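# Press the magnet-marked post's gauge pin fully in

## Task

Find the post on the checking fixture that has a yellow magnet on it. Press that post's gauge pin to the end of its travel and keep it there for one second; after that the spring may push it back out. Do not touch the other three pins, and do not move the magnet.

## Robot and tools

Robot: two six-joint arms, left_arm and right_arm. Each has a Robotiq two-finger gripper (85 mm stroke) and a wrist camera. The left base sits near (+0.060, +0.928, 0) m and the right near (-0.064, -0.817, 0) m in the scene frame, each with a slight yaw. Scene frame: origin at table-top height midway between the arms, +z up, +x out over the table, left_arm toward +y.

Frames: an arm's reported hand pose, velocities and Hand target are in that arm's own base frame. Offsets you command are along the current Hand target's own axes. On the gripper, +z points along the fingers and the fingers open and close along y. A camera block sticks out about 10 cm toward the gripper's +x. end_effector_position is the spot between the closed pads. Closed fingertips reach about 19 mm past it, open ones about 6 mm. To push a pin, close the fingers and touch it with their tips.

execute_actions(actions, cameras): actions is a list of actions. Each action is a table of up to 15 rows, one row per 1/30 s step, and it lasts 0.5 s. A short table keeps repeating its last row. Every row has 18 numbers in [-1, 1], and both arms must always be filled in. The first nine are for left_arm: dx, dy, dz, rx, ry, rz, gripper position, force_limit, speed. The next nine are the same for right_arm. The six pose numbers are an offset, not a pose. Each row is measured from the Hand target as it was when that action began, not from the row before it. A later action starts again from the new Hand target, so sending the same offset twice moves the arm twice. Scale: 1.0 equals 0.6 m or 180 degrees, and rx, ry, rz form one rotation vector. Six zeros re-request the current Hand target. Gripper position: +1 is fully open, about -0.8 is where the pads touch, and -1 squeezes until blocked. force_limit sets grip strength, -1 soft and +1 strong. speed runs from about 20 mm/s at -1 to 150 mm/s at +1. Both start at +1. If you want a gripper to stay as it is, send its last three numbers again, because a 0 is a real command. Images come back only when actions is empty or when cameras names them.

move(target, speed, blend, stop_force, zero, blocking, cameras): the arms follow straight paths to target. target is one 18-number row in the layout above, or a list of up to 15 such rows. Every row is an offset from the Hand targets at the start of the move, not from the previous row. speed is in m/s, 0.002 to 4.2, with a default of 0.25, and turning is capped at twice that value in rad/s. You may give one speed per target. blend, in metres, rounds the corners of a list; the default 0 stops at each corner. stop_force, in newtons from 6 to 120 and shared by both arms, ends an arm's path once its wrist sensor feels that much push against its motion. zero (default true) re-zeros that sensor first. blocking=false returns after 0.5 s and cannot be combined with stop_force. A move lasts at least 0.5 s and at most 10 s, and it does not steer around obstacles. The result includes a "move:" line: done (at rest within 3 mm and 2 degrees), off_target, moving, held or fault, plus limits=paced or limits=held.

wait(seconds 0 to 10): holds the last commands while time passes. stop(): brakes a running move. zoom_image(camera, region): camera is cam_left_wrist or cam_right_wrist, and region is [x0, y0, x1, y1] in pixels of the newest image, at most 504 by 504. Both images are 896x504. zero_wrist_force(arm): resets that arm's force reading. read_manual: licence texts only. finished_scene(scene): ends the current scene, given by its number; make no further calls in that reply.

Results: end_effector_position in metres and quat_wxyz; Hand target (the last commanded pose after clipping, and the base for the next offsets); Tool commands; object_status (0 moving, 1 blocked while opening, 2 blocked while closing, 3 reached the requested opening or closed fully); position_measured in counts (3 open, 78 about 60 mm, 130 about 40 mm, 180 about 20 mm, 230 closed); Wrist force and torque along the gripper's axes, where a push on a surface shows as force into the arm, plus a peak line; joint torques and motor temperatures; and for execute_actions, a sampled list of step positions. A gripper often comes to rest a little short of its Hand target. Sending the missing distance as an offset fixes this.

Cautions: the arms are stiff. A net outside force of roughly 150 N, or too much torque on a joint, stops that arm for 10 s. Approach a pin slowly, use a small stop_force, and aim only a few millimetres past the expected contact. To stop pressing, command the gripper back away from the part. Orientation commands are clipped to 32 degrees from the measured orientation each step, and motion trails the command by about 0.2 s. Keep the arms apart: a press or hit between them can fail the scene. Do not swing close past an arm's own base. Nothing may fall off the table. Avoid long stretched-out holds, which heat the motors; at 85 °C the arm brakes for 30 s or more.

Each tool is called after "Request:" by a JSON object that holds its "name" and its "arguments", one argument or row to a line.

## Session

Request:
{"name": "execute_actions", "arguments": {
  "actions": []
}}

Scene clock: 0.00 s.
left_arm: end_effector_position=(+1.6020, +0.5513, +0.3701) position_measured=3 object_status=3 end_effector_quat_wxyz=(-0.049, +0.940, +0.190, +0.279) | right_arm: end_effector_position=(+0.4481, +0.4679, +0.3319) position_measured=3 object_status=3 end_effector_quat_wxyz=(-0.272, +0.502, +0.649, +0.503)
Joint positions: left_arm=[0.193 -0.686 0.985 -2.439 -1.472 -3.319] | right_arm=[4.007 -1.969 -2.772 1.193 2.076 2.519]
Joint velocities: within noise
Joint torques (N m): no reading
Motor temperatures (°C): left_arm=[24 35 26 39 34 34] | right_arm=[28 36 36 37 34 38]
Wrist force (N): no reading
Wrist torque (N m): no reading
Wrist force, peak (N): no reading
Hand target: left_arm +1.6020, +0.5513, +0.3701; -0.049, +0.940, +0.190, +0.279 | right_arm +0.4481, +0.4679, +0.3319; -0.272, +0.502, +0.649, +0.503
Tool commands: left_gripper/position=+1.0 left_gripper/force_limit=+1.0 left_gripper/speed=+1.0 right_gripper/position=+1.0 right_gripper/force_limit=+1.0 right_gripper/speed=+1.0
camera_calibration:
cam_left_wrist: T_world_to_cam=[[0.359759, -0.933045, -0.000644322, -0.0546982], [-0.905937, -0.349141, -0.239538, 1.75183], [0.223274, 0.0867594, -0.970887, 0.0836019], [0, 0, 0, 1]] pos_world=[1.58806, 0.553346, 0.500761]
cam_right_wrist: T_world_to_cam=[[0.936397, -0.0141338, 0.350658, -0.517198], [0.256442, -0.654562, -0.711187, 0.443258], [0.239579, 0.755877, -0.609305, -0.132345], [0, 0, 0, 1]] pos_world=[0.40234, 0.382866, 0.41596]

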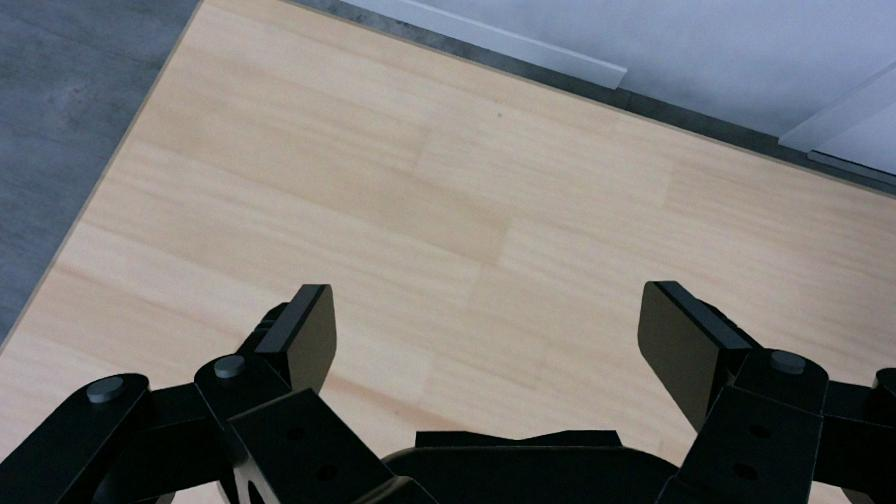

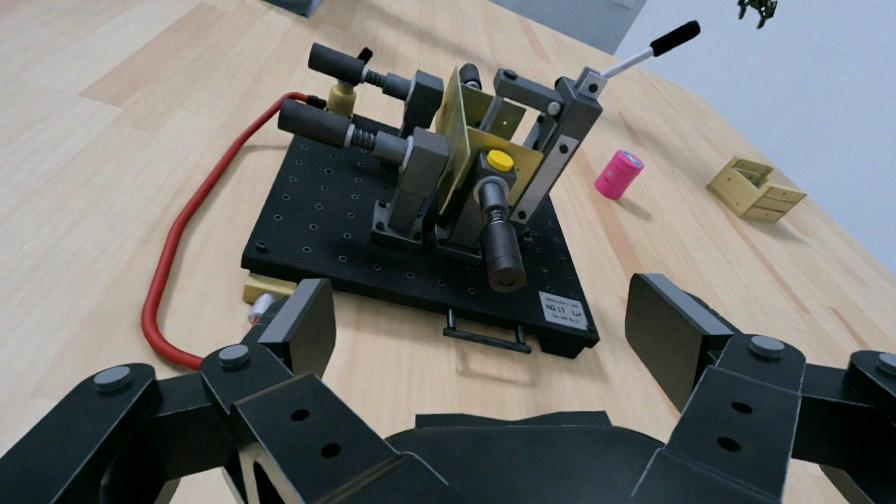

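Request:
{"name": "move", "arguments": {
  "target": [0,0,0,0,0,0,1,1,1,-0.165,0.13,0.127,0.0271,0.1212,0.1219,-1,-1,-0.5],
  "cameras": ["cam_right_wrist"]
}}

Scene clock: 2.80 s.
left_arm: end_effector_position=(+1.6020, +0.5513, +0.3701) position_measured=3 object_status=3 end_effector_quat_wxyz=(-0.049, +0.940, +0.190, +0.279) | right_arm: end_effector_position=(+0.5150, +0.4848, +0.2844) position_measured=231 object_status=3 end_effector_quat_wxyz=(-0.401, +0.507, +0.574, +0.503)
Joint positions: left_arm=[0.193 -0.686 0.985 -2.439 -1.472 -3.319] | right_arm=[3.836 -2.244 -2.601 1.45 2.381 2.783]
Joint torques (N m): left_arm=[-0.89 -269.71 -103.83 -11.53 1.24 -0.93] | right_arm=[23.56 156.01 -18.45 0.31 -3.28 -7.14]
Wrist force (N): left_arm=[0.3 -0.2 -0.2] | right_arm=[-0.7 -0.1 -0.8]
Wrist torque (N m): left_arm=[-0.03 -0.05 0.00] | right_arm=[-0.23 0.37 -0.08]
Wrist force, peak (N): left_arm=[0.6 -0.5 -0.3] | right_arm=[-11.5 6.8 4.8]
Hand target: left_arm +1.6020, +0.5513, +0.3701; -0.049, +0.940, +0.190, +0.279 | right_arm +0.5150, +0.4848, +0.2844; -0.401, +0.507, +0.574, +0.503 (not the last commanded pose)
Off the commanded pose: left_arm 0.000 m, 0 deg | right_arm 0.064 m, 14 deg.
move: held (right_arm; a check stopped the path); limits=held
pose unreachable (right arm): on one or more control steps of this call, first in action 0 (counted from 0), this arm could not follow its commanded pose, so it was not sent that pose on those steps. It may still have moved: this result reports where it is.
cause: moving toward the commanded pose would bring two parts of the arm too close to each other (its gripper and another part of the arm, with joints 4 (wrist 1) to 6 (wrist 3) between them, 15 mm apart when it was first held).
camera_calibration:
cam_right_wrist: T_world_to_cam=[[0.990014, -0.0176974, 0.139853, -0.528767], [0.113994, -0.483132, -0.868095, 0.438214], [0.0829303, 0.875369, -0.47629, -0.205123], [0, 0, 0, 1]] pos_world=[0.490545, 0.381915, 0.356663]
Images, in order (width x height): cam_right_wrist 896x504.

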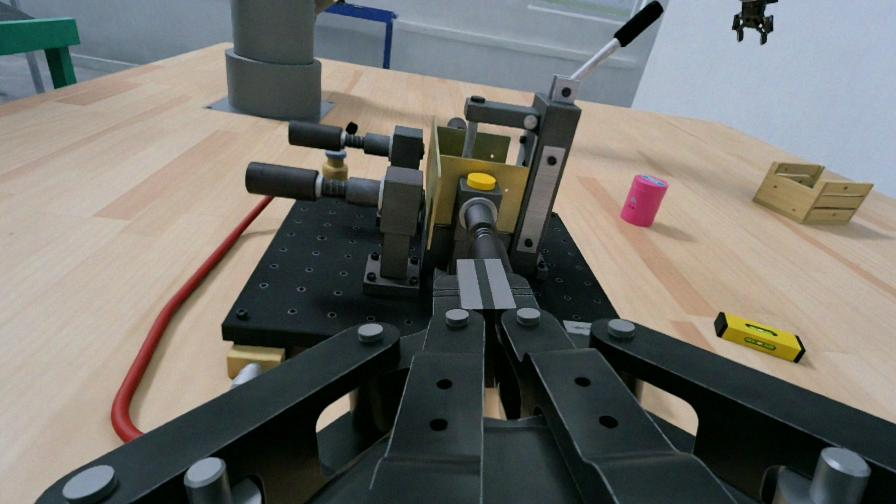

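Request:
{"name": "move", "arguments": {
  "target": [0,0,0,0,0,0,1,1,1,-0.159,0.036,0.301,0,0,0,-1,-1,-0.5],
  "cameras": ["cam_right_wrist"]
}}

Scene clock: 5.00 s.
left_arm: end_effector_position=(+1.6020, +0.5513, +0.3701) position_measured=3 object_status=3 end_effector_quat_wxyz=(-0.049, +0.940, +0.190, +0.279) | right_arm: end_effector_position=(+0.5608, +0.6449, +0.1645) position_measured=231 object_status=3 end_effector_quat_wxyz=(-0.401, +0.507, +0.574, +0.503)
Joint positions: left_arm=[0.193 -0.686 0.985 -2.439 -1.472 -3.319] | right_arm=[3.99 -2.446 -2.406 1.491 2.231 2.832]
Joint torques (N m): left_arm=[-2.21 -276.48 -103.04 -11.33 1.44 -1.04] | right_arm=[10.57 142.2 11.74 1.25 -2.15 5.09]
Wrist force (N): left_arm=[-0.1 0.1 -0.4] | right_arm=[-0.1 -1.7 -0.2]
Wrist torque (N m): left_arm=[0.01 0.02 0.00] | right_arm=[-0.37 0.28 -0.36]
Wrist force, peak (N): left_arm=[0.6 -0.2 -0.2] | right_arm=[0.7 -0.5 -3.8]
Hand target: left_arm +1.6020, +0.5513, +0.3701; -0.049, +0.940, +0.190, +0.279 | right_arm +0.5609, +0.6450, +0.1644; -0.401, +0.507, +0.574, +0.503
Off the commanded pose: left_arm 0.000 m, 0 deg | right_arm 0.000 m, 0 deg.
move: done
camera_calibration:
cam_right_wrist: T_world_to_cam=[[0.990014, -0.0176974, 0.139853, -0.554621], [0.113994, -0.483132, -0.868095, 0.406333], [0.0829303, 0.875369, -0.47629, -0.406135], [0, 0, 0, 1]] pos_world=[0.536445, 0.542015, 0.236863]
Images, in order (width x height): cam_right_wrist 896x504.

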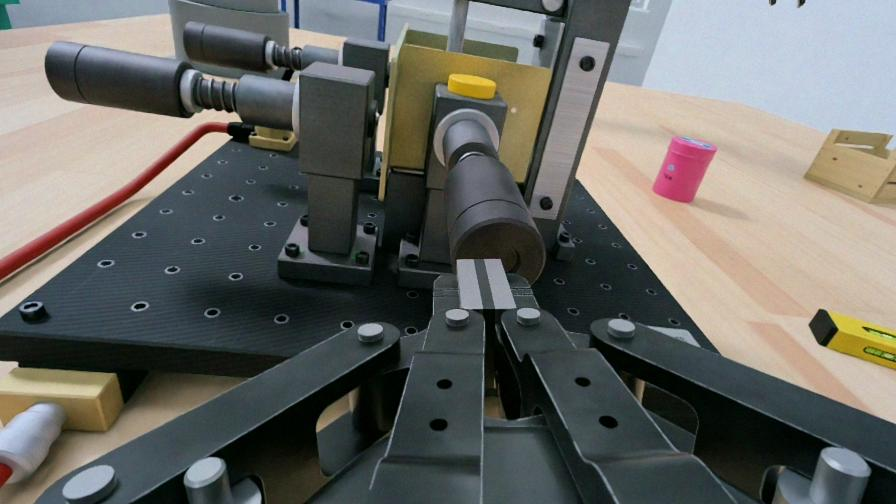

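Request:
{"name": "move", "arguments": {
  "target": [
    [0,0,0,0,0,0,1,1,1,0.001,0.0103,0.034,0,0,0,-1,-1,-0.5],
    [0,0,0,0,0,0,1,1,1,0.0175,0.007,0.124,0,0,0,-1,-1,-0.5]
  ],
  "speed": [0.06, 0.015],
  "stop_force": 60,
  "cameras": ["cam_right_wrist"]
}}

Request:
{"name": "wait", "arguments": {
  "seconds": 1
}}

Scene clock: 7.67 s.
left_arm: end_effector_position=(+1.6020, +0.5513, +0.3701) position_measured=3 object_status=3 end_effector_quat_wxyz=(-0.049, +0.940, +0.190, +0.279) | right_arm: end_effector_position=(+0.5666, +0.6792, +0.1629) position_measured=231 object_status=3 end_effector_quat_wxyz=(-0.402, +0.506, +0.574, +0.503)
Joint positions: left_arm=[0.193 -0.686 0.985 -2.439 -1.472 -3.319] | right_arm=[4.019 -2.444 -2.372 1.46 2.204 2.839]
Joint torques (N m): left_arm=[-1.54 -276.17 -102.75 -11.78 1.57 -0.71] | right_arm=[10.34 167.11 5.59 5.43 0.14 -0.49]
Wrist force (N): left_arm=[0.4 -0.2 0.0] | right_arm=[-1.4 -0.5 -11.4]
Wrist torque (N m): left_arm=[-0.03 -0.07 0.00] | right_arm=[-0.16 0.27 0.04]
Wrist force, peak (N): left_arm=[0.6 -0.2 -0.3] | right_arm=[-18.6 -4.8 -129.6]
Hand target: left_arm +1.6020, +0.5513, +0.3701; -0.049, +0.940, +0.190, +0.279 | right_arm +0.5666, +0.6792, +0.1629; -0.402, +0.506, +0.574, +0.503 (not the last commanded pose)
Tool commands: left_gripper/position=+1.0 left_gripper/force_limit=+1.0 left_gripper/speed=+1.0 right_gripper/position=-1.0 right_gripper/force_limit=-1.0 right_gripper/speed=-0.498039
Off the commanded pose: left_arm 0.000 m, 0 deg | right_arm 0.041 m, 0 deg.
FORCE FAULT: contact force on the right arm reached its limit, and that arm stopped. The contact can be on any part of that arm, not only on its tool. That arm's remaining commands of this call were not run. That arm is still stopped at the end of this call. That arm stays stopped for about 9 more seconds. Until then a move that you send moves the other arm only, and its call returns only when the move has ended. Once the stop has ended, the next robot result says so. If the stop ends while you think or write, that arm runs what you send next, counted from a new Hand target: where the arm stands when the stop ends. While its stop runs, that arm takes no new command, but its gripper still runs the gripper command that each later call begins with. Until it ends, the stop uses up actions while you think or wait. An arm that is not stopped still takes commands.
move: fault (right_arm; stop_force had ended the path); path passed 1 of 2 targets
camera_calibration:
cam_right_wrist: T_world_to_cam=[[0.99, -0.0161234, 0.140144, -0.560572], [0.115059, -0.482491, -0.868311, 0.419775], [0.0816182, 0.875752, -0.475811, -0.437132], [0, 0, 0, 1]] pos_world=[0.542345, 0.576319, 0.235064]
Images, in order (width x height): cam_right_wrist 896x504.

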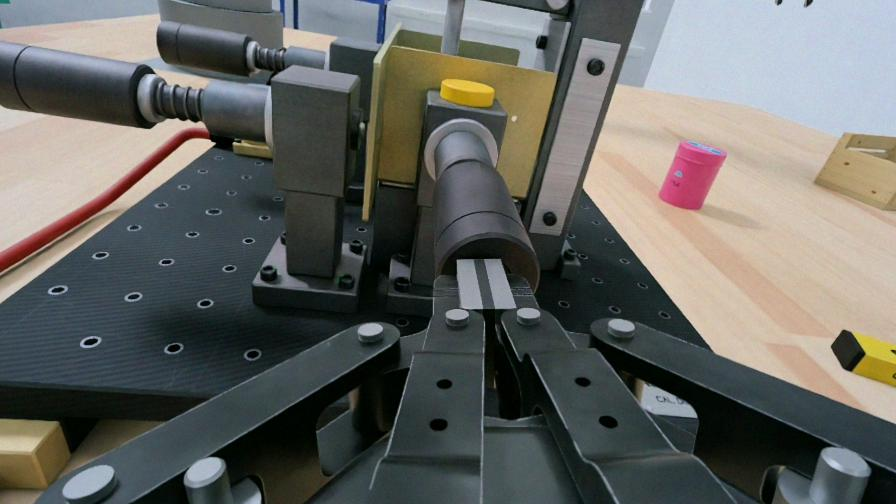

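not run: an earlier result of this reply reported a stop or a fault. Calls in your next reply go to the robot.

Request:
{"name": "wait", "arguments": {
  "seconds": 9.6,
  "cameras": ["cam_right_wrist"]
}}

Scene clock: 17.47 s.
left_arm: end_effector_position=(+1.6020, +0.5513, +0.3701) position_measured=3 object_status=3 end_effector_quat_wxyz=(-0.049, +0.940, +0.190, +0.279) | right_arm: end_effector_position=(+0.5666, +0.6792, +0.1629) position_measured=231 object_status=3 end_effector_quat_wxyz=(-0.402, +0.506, +0.574, +0.503)
Joint positions: left_arm=[0.193 -0.686 0.985 -2.439 -1.472 -3.319] | right_arm=[4.019 -2.444 -2.372 1.46 2.204 2.839]
Joint torques (N m): left_arm=[1.86 -274.13 -100.72 -11.83 1.67 -1.1] | right_arm=[7.08 168.6 6.03 6 0.42 -0.56]
Wrist force (N): left_arm=[0.2 -0.3 -0.1] | right_arm=[-1.8 -0.4 -11.5]
Wrist torque (N m): left_arm=[-0.05 -0.03 0.00] | right_arm=[-0.15 0.36 0.04]
Wrist force, peak (N): left_arm=[0.6 -0.3 -0.3] | right_arm=[-1.9 -0.4 -11.7]
Hand target: left_arm +1.6020, +0.5513, +0.3701; -0.049, +0.940, +0.190, +0.279 | right_arm +0.5666, +0.6792, +0.1629; -0.402, +0.506, +0.574, +0.503 (not the last commanded pose)
Tool commands: left_gripper/position=+1.0 left_gripper/force_limit=+1.0 left_gripper/speed=+1.0 right_gripper/position=-1.0 right_gripper/force_limit=-1.0 right_gripper/speed=-0.498039
Off the commanded pose: left_arm 0.000 m, 0 deg | right_arm 0.041 m, 0 deg.
FORCE FAULT, CONTINUED: the right arm's stop, for the force fault that an earlier result reported, is over. The rest of the stop counts as 19 of the actions that you can send in this scene. During its stop the right arm's controller moved it back a little. That arm's target is now where it stood when the stop ended, not its last command. That arm accepts commands again.
wait: 9.60 s; at rest from the start
camera_calibration:
cam_right_wrist: T_world_to_cam=[[0.99, -0.0161234, 0.140144, -0.560572], [0.115059, -0.482491, -0.868311, 0.419775], [0.0816182, 0.875752, -0.475811, -0.437132], [0, 0, 0, 1]] pos_world=[0.542345, 0.576319, 0.235064]
Images, in order (width x height): cam_right_wrist 896x504.

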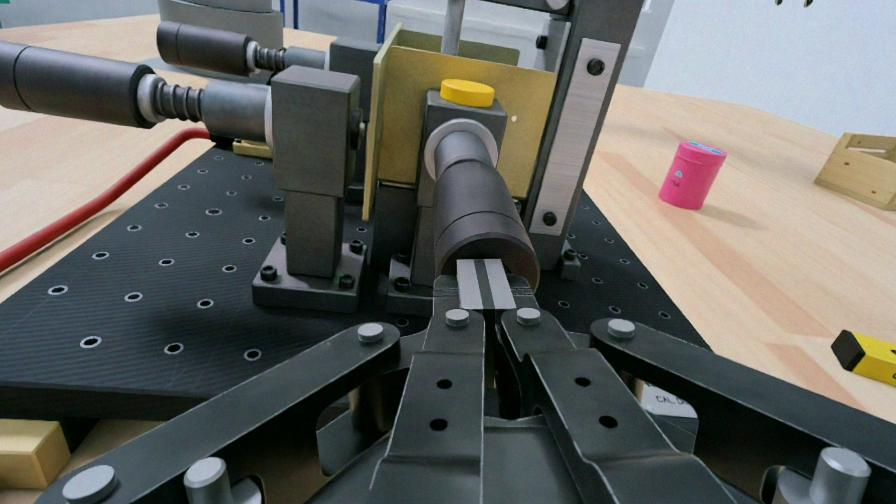

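Request:
{"name": "move", "arguments": {
  "target": [0,0,0,0,0,0,1,1,1,0,0,0.014,0,0,0,-1,-1,-0.5],
  "speed": 0.003,
  "stop_force": 20
}}

Request:
{"name": "wait", "arguments": {
  "seconds": 1.4,
  "cameras": ["cam_right_wrist"]
}}

Scene clock: 18.93 s.
left_arm: end_effector_position=(+1.6020, +0.5513, +0.3701) position_measured=3 object_status=3 end_effector_quat_wxyz=(-0.049, +0.940, +0.190, +0.279) | right_arm: end_effector_position=(+0.5667, +0.6811, +0.1625) position_measured=231 object_status=3 end_effector_quat_wxyz=(-0.402, +0.506, +0.574, +0.503)
Joint positions: left_arm=[0.193 -0.686 0.985 -2.439 -1.472 -3.319] | right_arm=[4.021 -2.445 -2.37 1.459 2.202 2.84]
Joint torques (N m): left_arm=[5.41 -274.4 -101.84 -11.87 0.51 -0.44] | right_arm=[8.03 151.91 10.09 0.47 1.95 3.51]
Wrist force (N): left_arm=[0.2 0.0 -0.1] | right_arm=[1.1 -1.5 -42.7]
Wrist torque (N m): left_arm=[0.00 -0.04 -0.01] | right_arm=[0.04 0.60 -0.16]
Wrist force, peak (N): left_arm=[0.5 -0.3 0.1] | right_arm=[1.2 -1.8 -43.0]
Hand target: left_arm +1.6020, +0.5513, +0.3701; -0.049, +0.940, +0.190, +0.279 | right_arm +0.5667, +0.6810, +0.1626; -0.402, +0.506, +0.574, +0.503 (not the last commanded pose)
Off the commanded pose: left_arm 0.000 m, 0 deg | right_arm 0.007 m, 0 deg.
move: contact (right_arm)

Scene clock: 20.33 s.
left_arm: end_effector_position=(+1.6020, +0.5513, +0.3701) position_measured=3 object_status=3 end_effector_quat_wxyz=(-0.049, +0.940, +0.190, +0.279) | right_arm: end_effector_position=(+0.5667, +0.6810, +0.1626) position_measured=231 object_status=3 end_effector_quat_wxyz=(-0.402, +0.506, +0.574, +0.503)
Joint positions: left_arm=[0.193 -0.686 0.985 -2.439 -1.472 -3.319] | right_arm=[4.021 -2.445 -2.37 1.459 2.202 2.84]
Joint torques (N m): left_arm=[5.82 -277.25 -100.3 -11.35 0.9 -1.06] | right_arm=[-7.83 166.92 -1.04 3.75 4.17 -2.74]
Wrist force (N): left_arm=[0.4 -0.1 -0.1] | right_arm=[2.6 -3.0 -36.6]
Wrist torque (N m): left_arm=[-0.01 -0.07 0.00] | right_arm=[-0.04 0.54 -0.16]
Wrist force, peak (N): left_arm=[0.5 -0.1 -0.2] | right_arm=[1.1 -1.6 -42.7]
Hand target: left_arm +1.6020, +0.5513, +0.3701; -0.049, +0.940, +0.190, +0.279 | right_arm +0.5667, +0.6810, +0.1626; -0.402, +0.506, +0.574, +0.503 (not the last commanded pose)
Tool commands: left_gripper/position=+1.0 left_gripper/force_limit=+1.0 left_gripper/speed=+1.0 right_gripper/position=-1.0 right_gripper/force_limit=-1.0 right_gripper/speed=-0.5
Off the commanded pose: left_arm 0.000 m, 0 deg | right_arm 0.007 m, 0 deg.
wait: 1.40 s; at rest by 0.17 s
camera_calibration:
cam_right_wrist: T_world_to_cam=[[0.990003, -0.0162599, 0.140104, -0.560514], [0.114959, -0.482497, -0.868321, 0.420432], [0.0817185, 0.875747, -0.475805, -0.438912], [0, 0, 0, 1]] pos_world=[0.542445, 0.578119, 0.234764]
Images, in order (width x height): cam_right_wrist 896x504.

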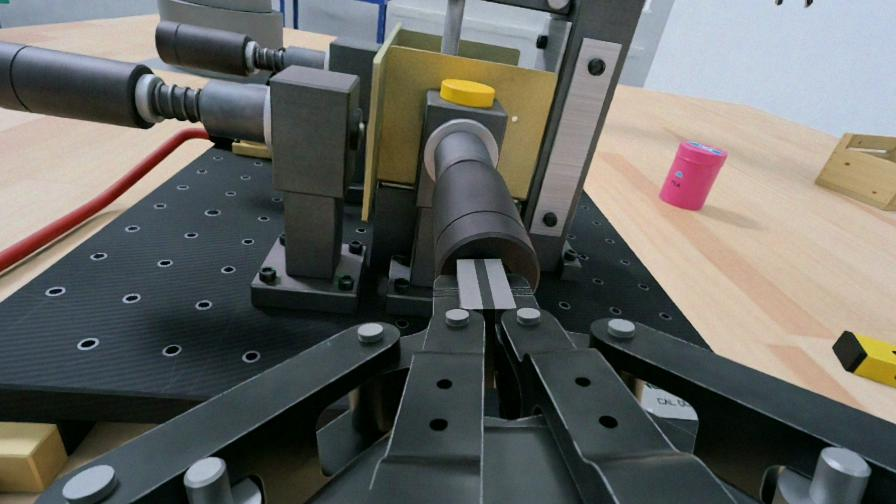

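Request:
{"name": "move", "arguments": {
  "target": [0,0,0,0,0,0,1,1,1,0,0,-0.08,0,0,0,-1,-1,-0.5],
  "speed": 0.05
}}

Request:
{"name": "finished_scene", "arguments": {
  "scene": 2
}}

Scene clock: 21.87 s.
left_arm: end_effector_position=(+1.6020, +0.5513, +0.3701) position_measured=3 object_status=3 end_effector_quat_wxyz=(-0.049, +0.940, +0.190, +0.279) | right_arm: end_effector_position=(+0.5644, +0.6340, +0.1708) position_measured=231 object_status=3 end_effector_quat_wxyz=(-0.402, +0.506, +0.574, +0.503)
Joint positions: left_arm=[0.193 -0.686 0.985 -2.439 -1.472 -3.319] | right_arm=[3.973 -2.436 -2.411 1.484 2.249 2.827]
Joint torques (N m): left_arm=[-3.1 -276.07 -104.15 -11.13 1.53 -1.02] | right_arm=[-21.08 185.55 -22.07 11.68 6.74 -7.55]
Wrist force (N): left_arm=[0.4 0.0 -0.2] | right_arm=[-0.4 -1.2 -0.7]
Wrist torque (N m): left_arm=[0.01 -0.07 0.00] | right_arm=[-0.25 0.37 0.04]
Wrist force, peak (N): left_arm=[0.5 -0.1 -0.5] | right_arm=[2.6 -3.0 -36.9]
Hand target: left_arm +1.6020, +0.5513, +0.3701; -0.049, +0.940, +0.190, +0.279 | right_arm +0.5644, +0.6338, +0.1708; -0.402, +0.506, +0.574, +0.503
Off the commanded pose: left_arm 0.000 m, 0 deg | right_arm 0.000 m, 0 deg.
move: done

The scene is finished: the task was done.


## Next scene

The same job, from a new start.

Request:
{"name": "execute_actions", "arguments": {
  "actions": []
}}

Scene clock: 0.00 s.
left_arm: end_effector_position=(+0.3071, -0.4220, +0.1602) position_measured=3 object_status=3 end_effector_quat_wxyz=(+0.066, +0.956, -0.074, +0.275) | right_arm: end_effector_position=(+0.4900, -0.3027, +0.2369) position_measured=3 object_status=3 end_effector_quat_wxyz=(+0.548, -0.467, -0.511, -0.471)
Joint positions: left_arm=[-1.763 -1.739 2.857 -2.766 -1.003 1.555] | right_arm=[2.511 -2.074 -2.06 -2.212 2.389 -0.015]
Joint velocities: within noise
Joint torques (N m): no reading
Motor temperatures (°C): left_arm=[24 35 26 38 34 33] | right_arm=[28 35 35 36 33 38]
Wrist force (N): no reading
Wrist torque (N m): no reading
Wrist force, peak (N): no reading
Hand target: left_arm +0.3071, -0.4220, +0.1602; +0.066, +0.956, -0.074, +0.275 | right_arm +0.4900, -0.3027, +0.2369; +0.548, -0.467, -0.511, -0.471
Tool commands: left_gripper/position=+1.0 left_gripper/force_limit=+1.0 left_gripper/speed=+1.0 right_gripper/position=+1.0 right_gripper/force_limit=+1.0 right_gripper/speed=+1.0
camera_calibration:
cam_left_wrist: T_world_to_cam=[[-0.204299, -0.976285, 0.0716159, -0.353754], [-0.955218, 0.182823, -0.232669, 0.427195], [0.214058, -0.115943, -0.969916, 0.170568], [0, 0, 0, 1]] pos_world=[0.299281, -0.40369, 0.290166]
cam_right_wrist: T_world_to_cam=[[0.98966, 0.130322, -0.059914, -0.419077], [-0.0206188, -0.284112, -0.958569, 0.167032], [-0.141945, 0.949893, -0.278487, 0.549542], [0, 0, 0, 1]] pos_world=[0.496192, -0.419935, 0.288044]

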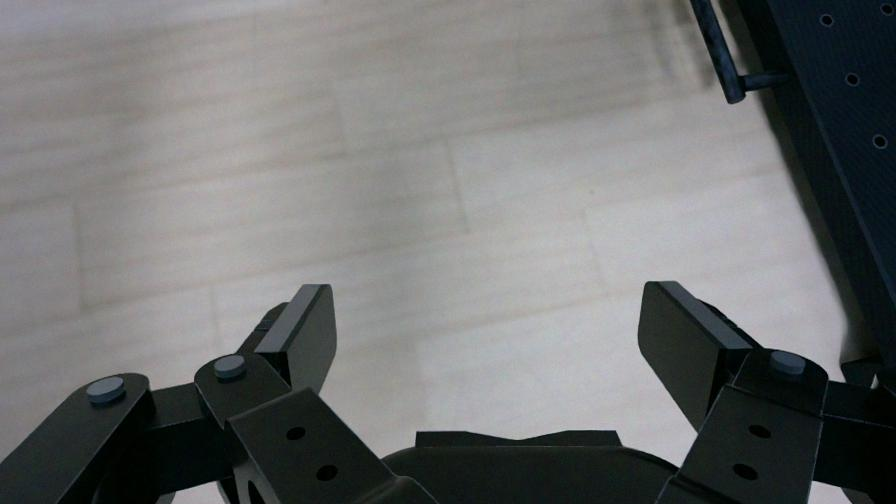

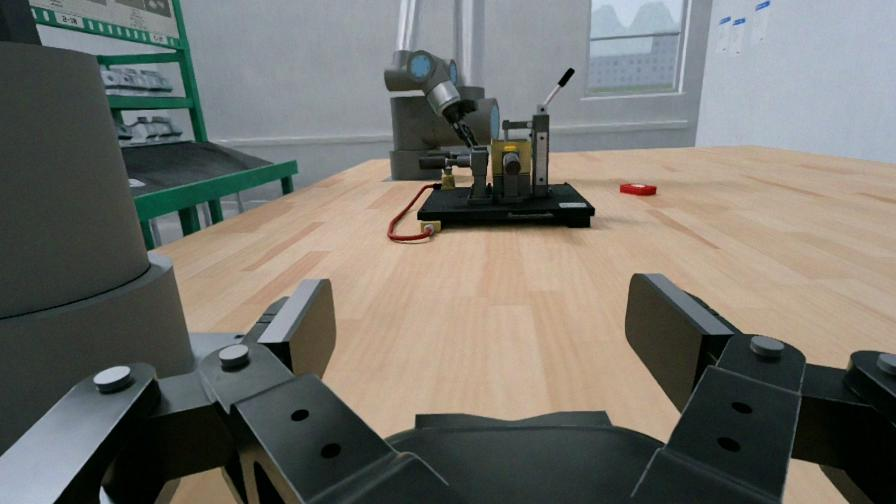

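Request:
{"name": "zoom_image", "arguments": {
  "camera": "cam_right_wrist",
  "region": [400, 60, 640, 250]
}}

Scaled by 2.100 from the camera's 896x504 image, which has a finer 1280x720 frame.

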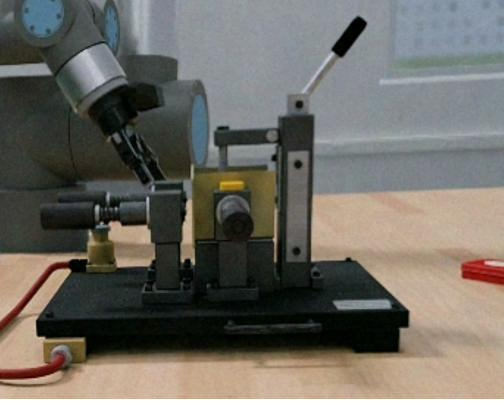

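Request:
{"name": "move", "arguments": {
  "target": [0,0,0,0,0,0,1,1,1,-0.066,0.0925,0.687,-0.038,0,0,-1,-1,-0.5],
  "speed": 0.4,
  "cameras": ["cam_right_wrist"]
}}

Scene clock: 3.67 s.
left_arm: end_effector_position=(+0.3071, -0.4220, +0.1602) position_measured=3 object_status=3 end_effector_quat_wxyz=(+0.066, +0.956, -0.074, +0.275) | right_arm: end_effector_position=(+0.4941, +0.1138, +0.2134) position_measured=231 object_status=3 end_effector_quat_wxyz=(+0.517, -0.501, -0.487, -0.495)
Joint positions: left_arm=[-1.763 -1.739 2.857 -2.766 -1.003 1.555] | right_arm=[3.098 -1.961 -2.404 -2.373 3.085 -0.419]
Joint torques (N m): left_arm=[2.13 -16.89 -53.47 -10.46 3.15 -1.2] | right_arm=[19.34 89.84 44.02 -8.45 -5.97 -8.98]
Wrist force (N): left_arm=[0.0 0.0 0.0] | right_arm=[0.8 -0.2 1.9]
Wrist torque (N m): left_arm=[0.00 0.01 0.00] | right_arm=[0.07 -0.27 0.03]
Wrist force, peak (N): left_arm=[0.3 0.3 -0.4] | right_arm=[-0.1 -0.8 4.8]
Hand target: left_arm +0.3071, -0.4220, +0.1602; +0.066, +0.956, -0.074, +0.275 | right_arm +0.4941, +0.1144, +0.2133; +0.519, -0.498, -0.482, -0.500
Off the commanded pose: left_arm 0.000 m, 0 deg | right_arm 0.001 m, 1 deg.
move: done
camera_calibration:
cam_right_wrist: T_world_to_cam=[[0.997738, 0.0162302, -0.0652392, -0.468666], [-0.0574864, -0.297158, -0.953096, 0.281397], [-0.0348553, 0.95469, -0.295552, 0.0981187], [0, 0, 0, 1]] pos_world=[0.487202, -0.0024473, 0.266622]
Images, in order (width x height): cam_right_wrist 896x504.

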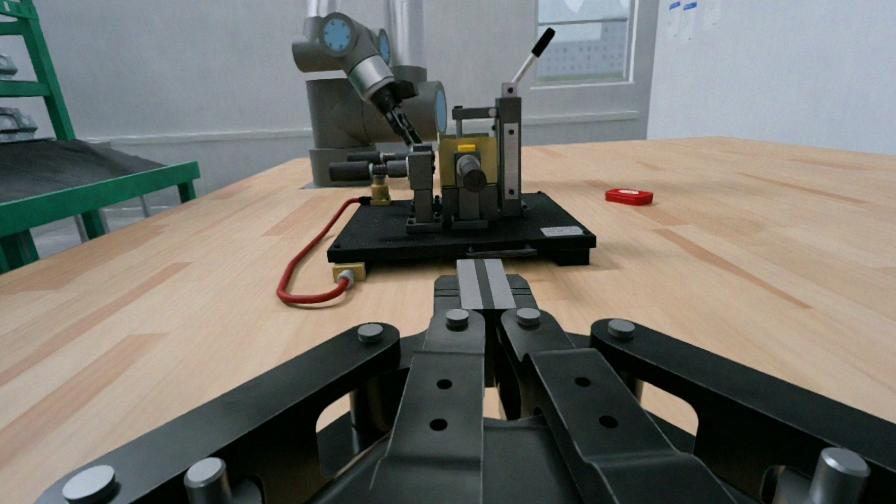

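Request:
{"name": "move", "arguments": {
  "target": [0,0,0,0,0,0,1,1,1,-0.117,0.025,0.756,0,0,0,-1,-1,-0.5],
  "speed": 0.3,
  "cameras": ["cam_right_wrist"]
}}

Scene clock: 6.13 s.
left_arm: end_effector_position=(+0.3071, -0.4220, +0.1602) position_measured=3 object_status=3 end_effector_quat_wxyz=(+0.066, +0.956, -0.074, +0.275) | right_arm: end_effector_position=(+0.5060, +0.5703, +0.1603) position_measured=231 object_status=3 end_effector_quat_wxyz=(+0.519, -0.498, -0.482, -0.500)
Joint positions: left_arm=[-1.763 -1.739 2.857 -2.766 -1.003 1.555] | right_arm=[3.943 -2.003 -2.501 -1.725 3.942 0.073]
Joint torques (N m): left_arm=[0.19 -6.18 -54.76 -9.79 2.81 -1.36] | right_arm=[21.56 94.23 37.05 0.37 3.5 -7.76]
Wrist force (N): left_arm=[0.0 0.0 -0.1] | right_arm=[0.3 -1.2 0.8]
Wrist torque (N m): left_arm=[0.00 0.01 0.00] | right_arm=[-0.11 -0.16 0.00]
Wrist force, peak (N): left_arm=[0.4 0.1 -0.4] | right_arm=[0.1 -0.8 4.6]
Hand target: left_arm +0.3071, -0.4220, +0.1602; +0.066, +0.956, -0.074, +0.275 | right_arm +0.5060, +0.5704, +0.1602; +0.519, -0.498, -0.482, -0.500
Off the commanded pose: left_arm 0.000 m, 0 deg | right_arm 0.000 m, 0 deg.
move: done
camera_calibration:
cam_right_wrist: T_world_to_cam=[[0.997833, 0.0114616, -0.0647985, -0.488791], [-0.0589041, -0.283396, -0.957192, 0.360688], [-0.0293346, 0.958934, -0.282107, -0.360281], [0, 0, 0, 1]] pos_world=[0.498409, 0.453306, 0.211937]
Images, in order (width x height): cam_right_wrist 896x504.

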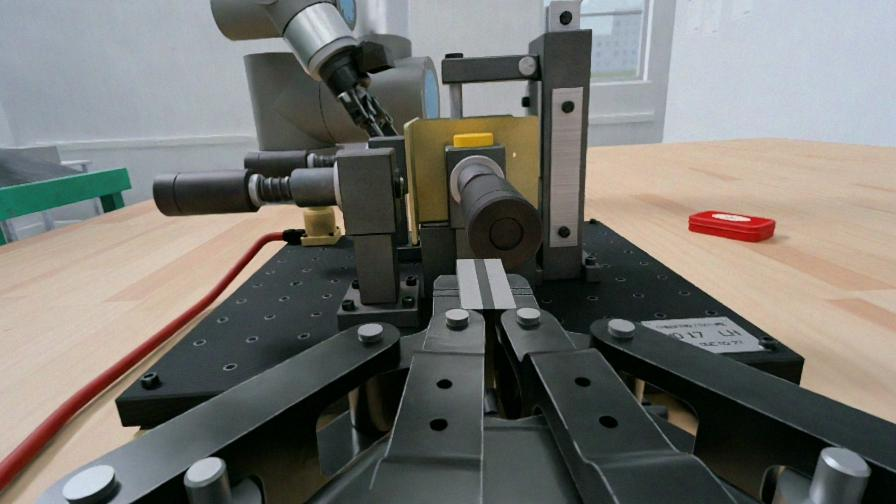

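Request:
{"name": "move", "arguments": {
  "target": [0,0,0,0,0,0,1,1,1,0.001,0.018,0.087,0,0,0,-1,-1,-0.5],
  "speed": 0.07,
  "stop_force": 20
}}

Request:
{"name": "move", "arguments": {
  "target": [0,0,0,0,0,0,1,1,1,-0.003,0,0.083,0,0,0,-1,-1,-0.5],
  "speed": 0.005,
  "stop_force": 28
}}

Request:
{"name": "wait", "arguments": {
  "seconds": 1.3,
  "cameras": ["cam_right_wrist"]
}}

Scene clock: 8.33 s.
left_arm: end_effector_position=(+0.3071, -0.4220, +0.1602) position_measured=3 object_status=3 end_effector_quat_wxyz=(+0.066, +0.956, -0.074, +0.275) | right_arm: end_effector_position=(+0.5167, +0.6226, +0.1625) position_measured=231 object_status=3 end_effector_quat_wxyz=(+0.519, -0.498, -0.482, -0.500)
Joint positions: left_arm=[-1.763 -1.739 2.857 -2.766 -1.003 1.555] | right_arm=[3.994 -2.014 -2.452 -1.766 3.993 0.069]
Joint torques (N m): left_arm=[2.71 -10.63 -53.78 -9.87 3.93 -0.94] | right_arm=[21.43 94.48 41.29 0.09 5.11 -7.71]
Wrist force (N): left_arm=[-0.1 0.1 -0.3] | right_arm=[0.0 -1.0 0.3]
Wrist torque (N m): left_arm=[0.02 0.03 0.00] | right_arm=[-0.09 -0.07 0.03]
Wrist force, peak (N): left_arm=[0.0 -0.2 -0.4] | right_arm=[0.6 -1.4 -0.7]
Hand target: left_arm +0.3071, -0.4220, +0.1602; +0.066, +0.956, -0.074, +0.275 | right_arm +0.5167, +0.6226, +0.1625; +0.519, -0.498, -0.482, -0.500
Off the commanded pose: left_arm 0.000 m, 0 deg | right_arm 0.000 m, 0 deg.
move: done

Scene clock: 14.87 s.
left_arm: end_effector_position=(+0.3071, -0.4220, +0.1602) position_measured=3 object_status=3 end_effector_quat_wxyz=(+0.066, +0.956, -0.074, +0.275) | right_arm: end_effector_position=(+0.5167, +0.6502, +0.1625) position_measured=231 object_status=3 end_effector_quat_wxyz=(+0.519, -0.498, -0.482, -0.500)
Joint positions: left_arm=[-1.763 -1.739 2.857 -2.766 -1.003 1.555] | right_arm=[4.026 -2.02 -2.431 -1.781 4.025 0.067]
Joint torques (N m): left_arm=[3.57 -12.25 -57.44 -9.97 3.43 -1.05] | right_arm=[-6.23 117.51 45.02 11.1 -2.87 -6.21]
Wrist force (N): left_arm=[0.1 0.0 0.0] | right_arm=[9.3 -5.5 -35.1]
Wrist torque (N m): left_arm=[-0.01 -0.01 0.00] | right_arm=[0.03 -0.10 0.14]
Wrist force, peak (N): left_arm=[0.5 0.1 -0.3] | right_arm=[15.4 -5.6 -52.7]
Hand target: left_arm +0.3071, -0.4220, +0.1602; +0.066, +0.956, -0.074, +0.275 | right_arm +0.5167, +0.6502, +0.1626; +0.519, -0.498, -0.482, -0.500 (not the last commanded pose)
Off the commanded pose: left_arm 0.000 m, 0 deg | right_arm 0.022 m, 0 deg.
move: contact (right_arm)

Scene clock: 16.17 s.
left_arm: end_effector_position=(+0.3071, -0.4220, +0.1602) position_measured=3 object_status=3 end_effector_quat_wxyz=(+0.066, +0.956, -0.074, +0.275) | right_arm: end_effector_position=(+0.5167, +0.6502, +0.1625) position_measured=231 object_status=3 end_effector_quat_wxyz=(+0.519, -0.498, -0.482, -0.500)
Joint positions: left_arm=[-1.763 -1.739 2.857 -2.766 -1.003 1.555] | right_arm=[4.026 -2.02 -2.431 -1.781 4.025 0.067]
Joint torques (N m): left_arm=[-0.34 -11.27 -53.6 -9 3.17 -0.44] | right_arm=[-4.35 125.27 41.63 12.82 -2 -3.16]
Wrist force (N): left_arm=[0.1 -0.1 -0.1] | right_arm=[9.1 -5.6 -32.4]
Wrist torque (N m): left_arm=[-0.02 -0.01 0.00] | right_arm=[0.05 -0.11 0.13]
Wrist force, peak (N): left_arm=[0.0 0.4 -0.3] | right_arm=[10.2 -5.3 -34.9]
Hand target: left_arm +0.3071, -0.4220, +0.1602; +0.066, +0.956, -0.074, +0.275 | right_arm +0.5167, +0.6502, +0.1626; +0.519, -0.498, -0.482, -0.500 (not the last commanded pose)
Tool commands: left_gripper/position=+1.0 left_gripper/force_limit=+1.0 left_gripper/speed=+1.0 right_gripper/position=-1.0 right_gripper/force_limit=-1.0 right_gripper/speed=-0.5
Off the commanded pose: left_arm 0.000 m, 0 deg | right_arm 0.022 m, 0 deg.
wait: 1.30 s; at rest by 0.17 s
camera_calibration:
cam_right_wrist: T_world_to_cam=[[0.997833, 0.0114616, -0.0647985, -0.500241], [-0.0589041, -0.283396, -0.957192, 0.386068], [-0.0293346, 0.958934, -0.282107, -0.435966], [0, 0, 0, 1]] pos_world=[0.509109, 0.533206, 0.214137]
Images, in order (width x height): cam_right_wrist 896x504.

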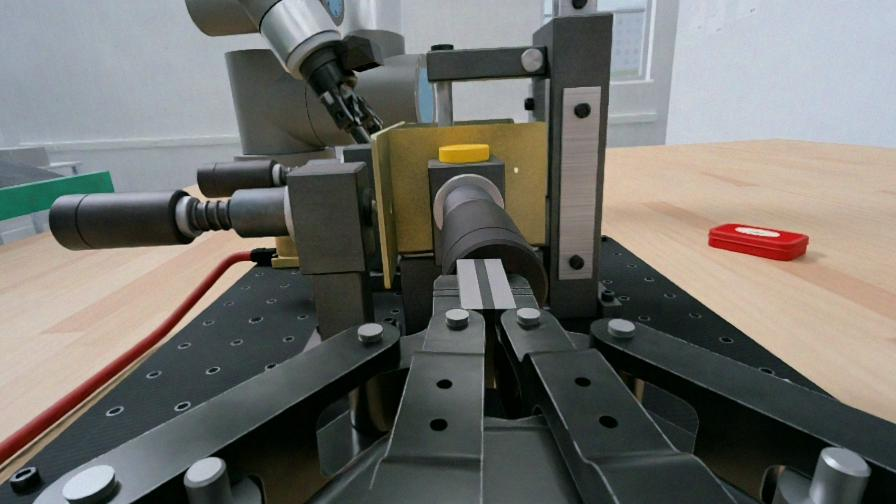

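Request:
{"name": "move", "arguments": {
  "target": [0,0,0,0,0,0,1,1,1,0,0,-0.08,0,0,0,-1,-1,-0.5],
  "speed": 0.05
}}

Request:
{"name": "finished_scene", "arguments": {
  "scene": 3
}}

Scene clock: 17.67 s.
left_arm: end_effector_position=(+0.3071, -0.4220, +0.1602) position_measured=3 object_status=3 end_effector_quat_wxyz=(+0.066, +0.956, -0.074, +0.275) | right_arm: end_effector_position=(+0.5167, +0.6024, +0.1607) position_measured=231 object_status=3 end_effector_quat_wxyz=(+0.519, -0.498, -0.482, -0.500)
Joint positions: left_arm=[-1.763 -1.739 2.857 -2.766 -1.003 1.555] | right_arm=[3.97 -2.012 -2.466 -1.752 3.969 0.071]
Joint torques (N m): left_arm=[5.05 -10.84 -54.04 -10.55 2.77 -0.72] | right_arm=[-14.85 139.15 11.21 11.61 -4.18 6.42]
Wrist force (N): left_arm=[0.0 0.0 -0.1] | right_arm=[0.2 -0.9 -0.1]
Wrist torque (N m): left_arm=[0.00 -0.01 0.00] | right_arm=[-0.08 -0.11 -0.40]
Wrist force, peak (N): left_arm=[-0.2 0.3 -0.5] | right_arm=[9.0 -5.6 -32.7]
Hand target: left_arm +0.3071, -0.4220, +0.1602; +0.066, +0.956, -0.074, +0.275 | right_arm +0.5167, +0.6022, +0.1607; +0.519, -0.498, -0.482, -0.500
Off the commanded pose: left_arm 0.000 m, 0 deg | right_arm 0.000 m, 0 deg.
move: done

The scene is finished: the task was done.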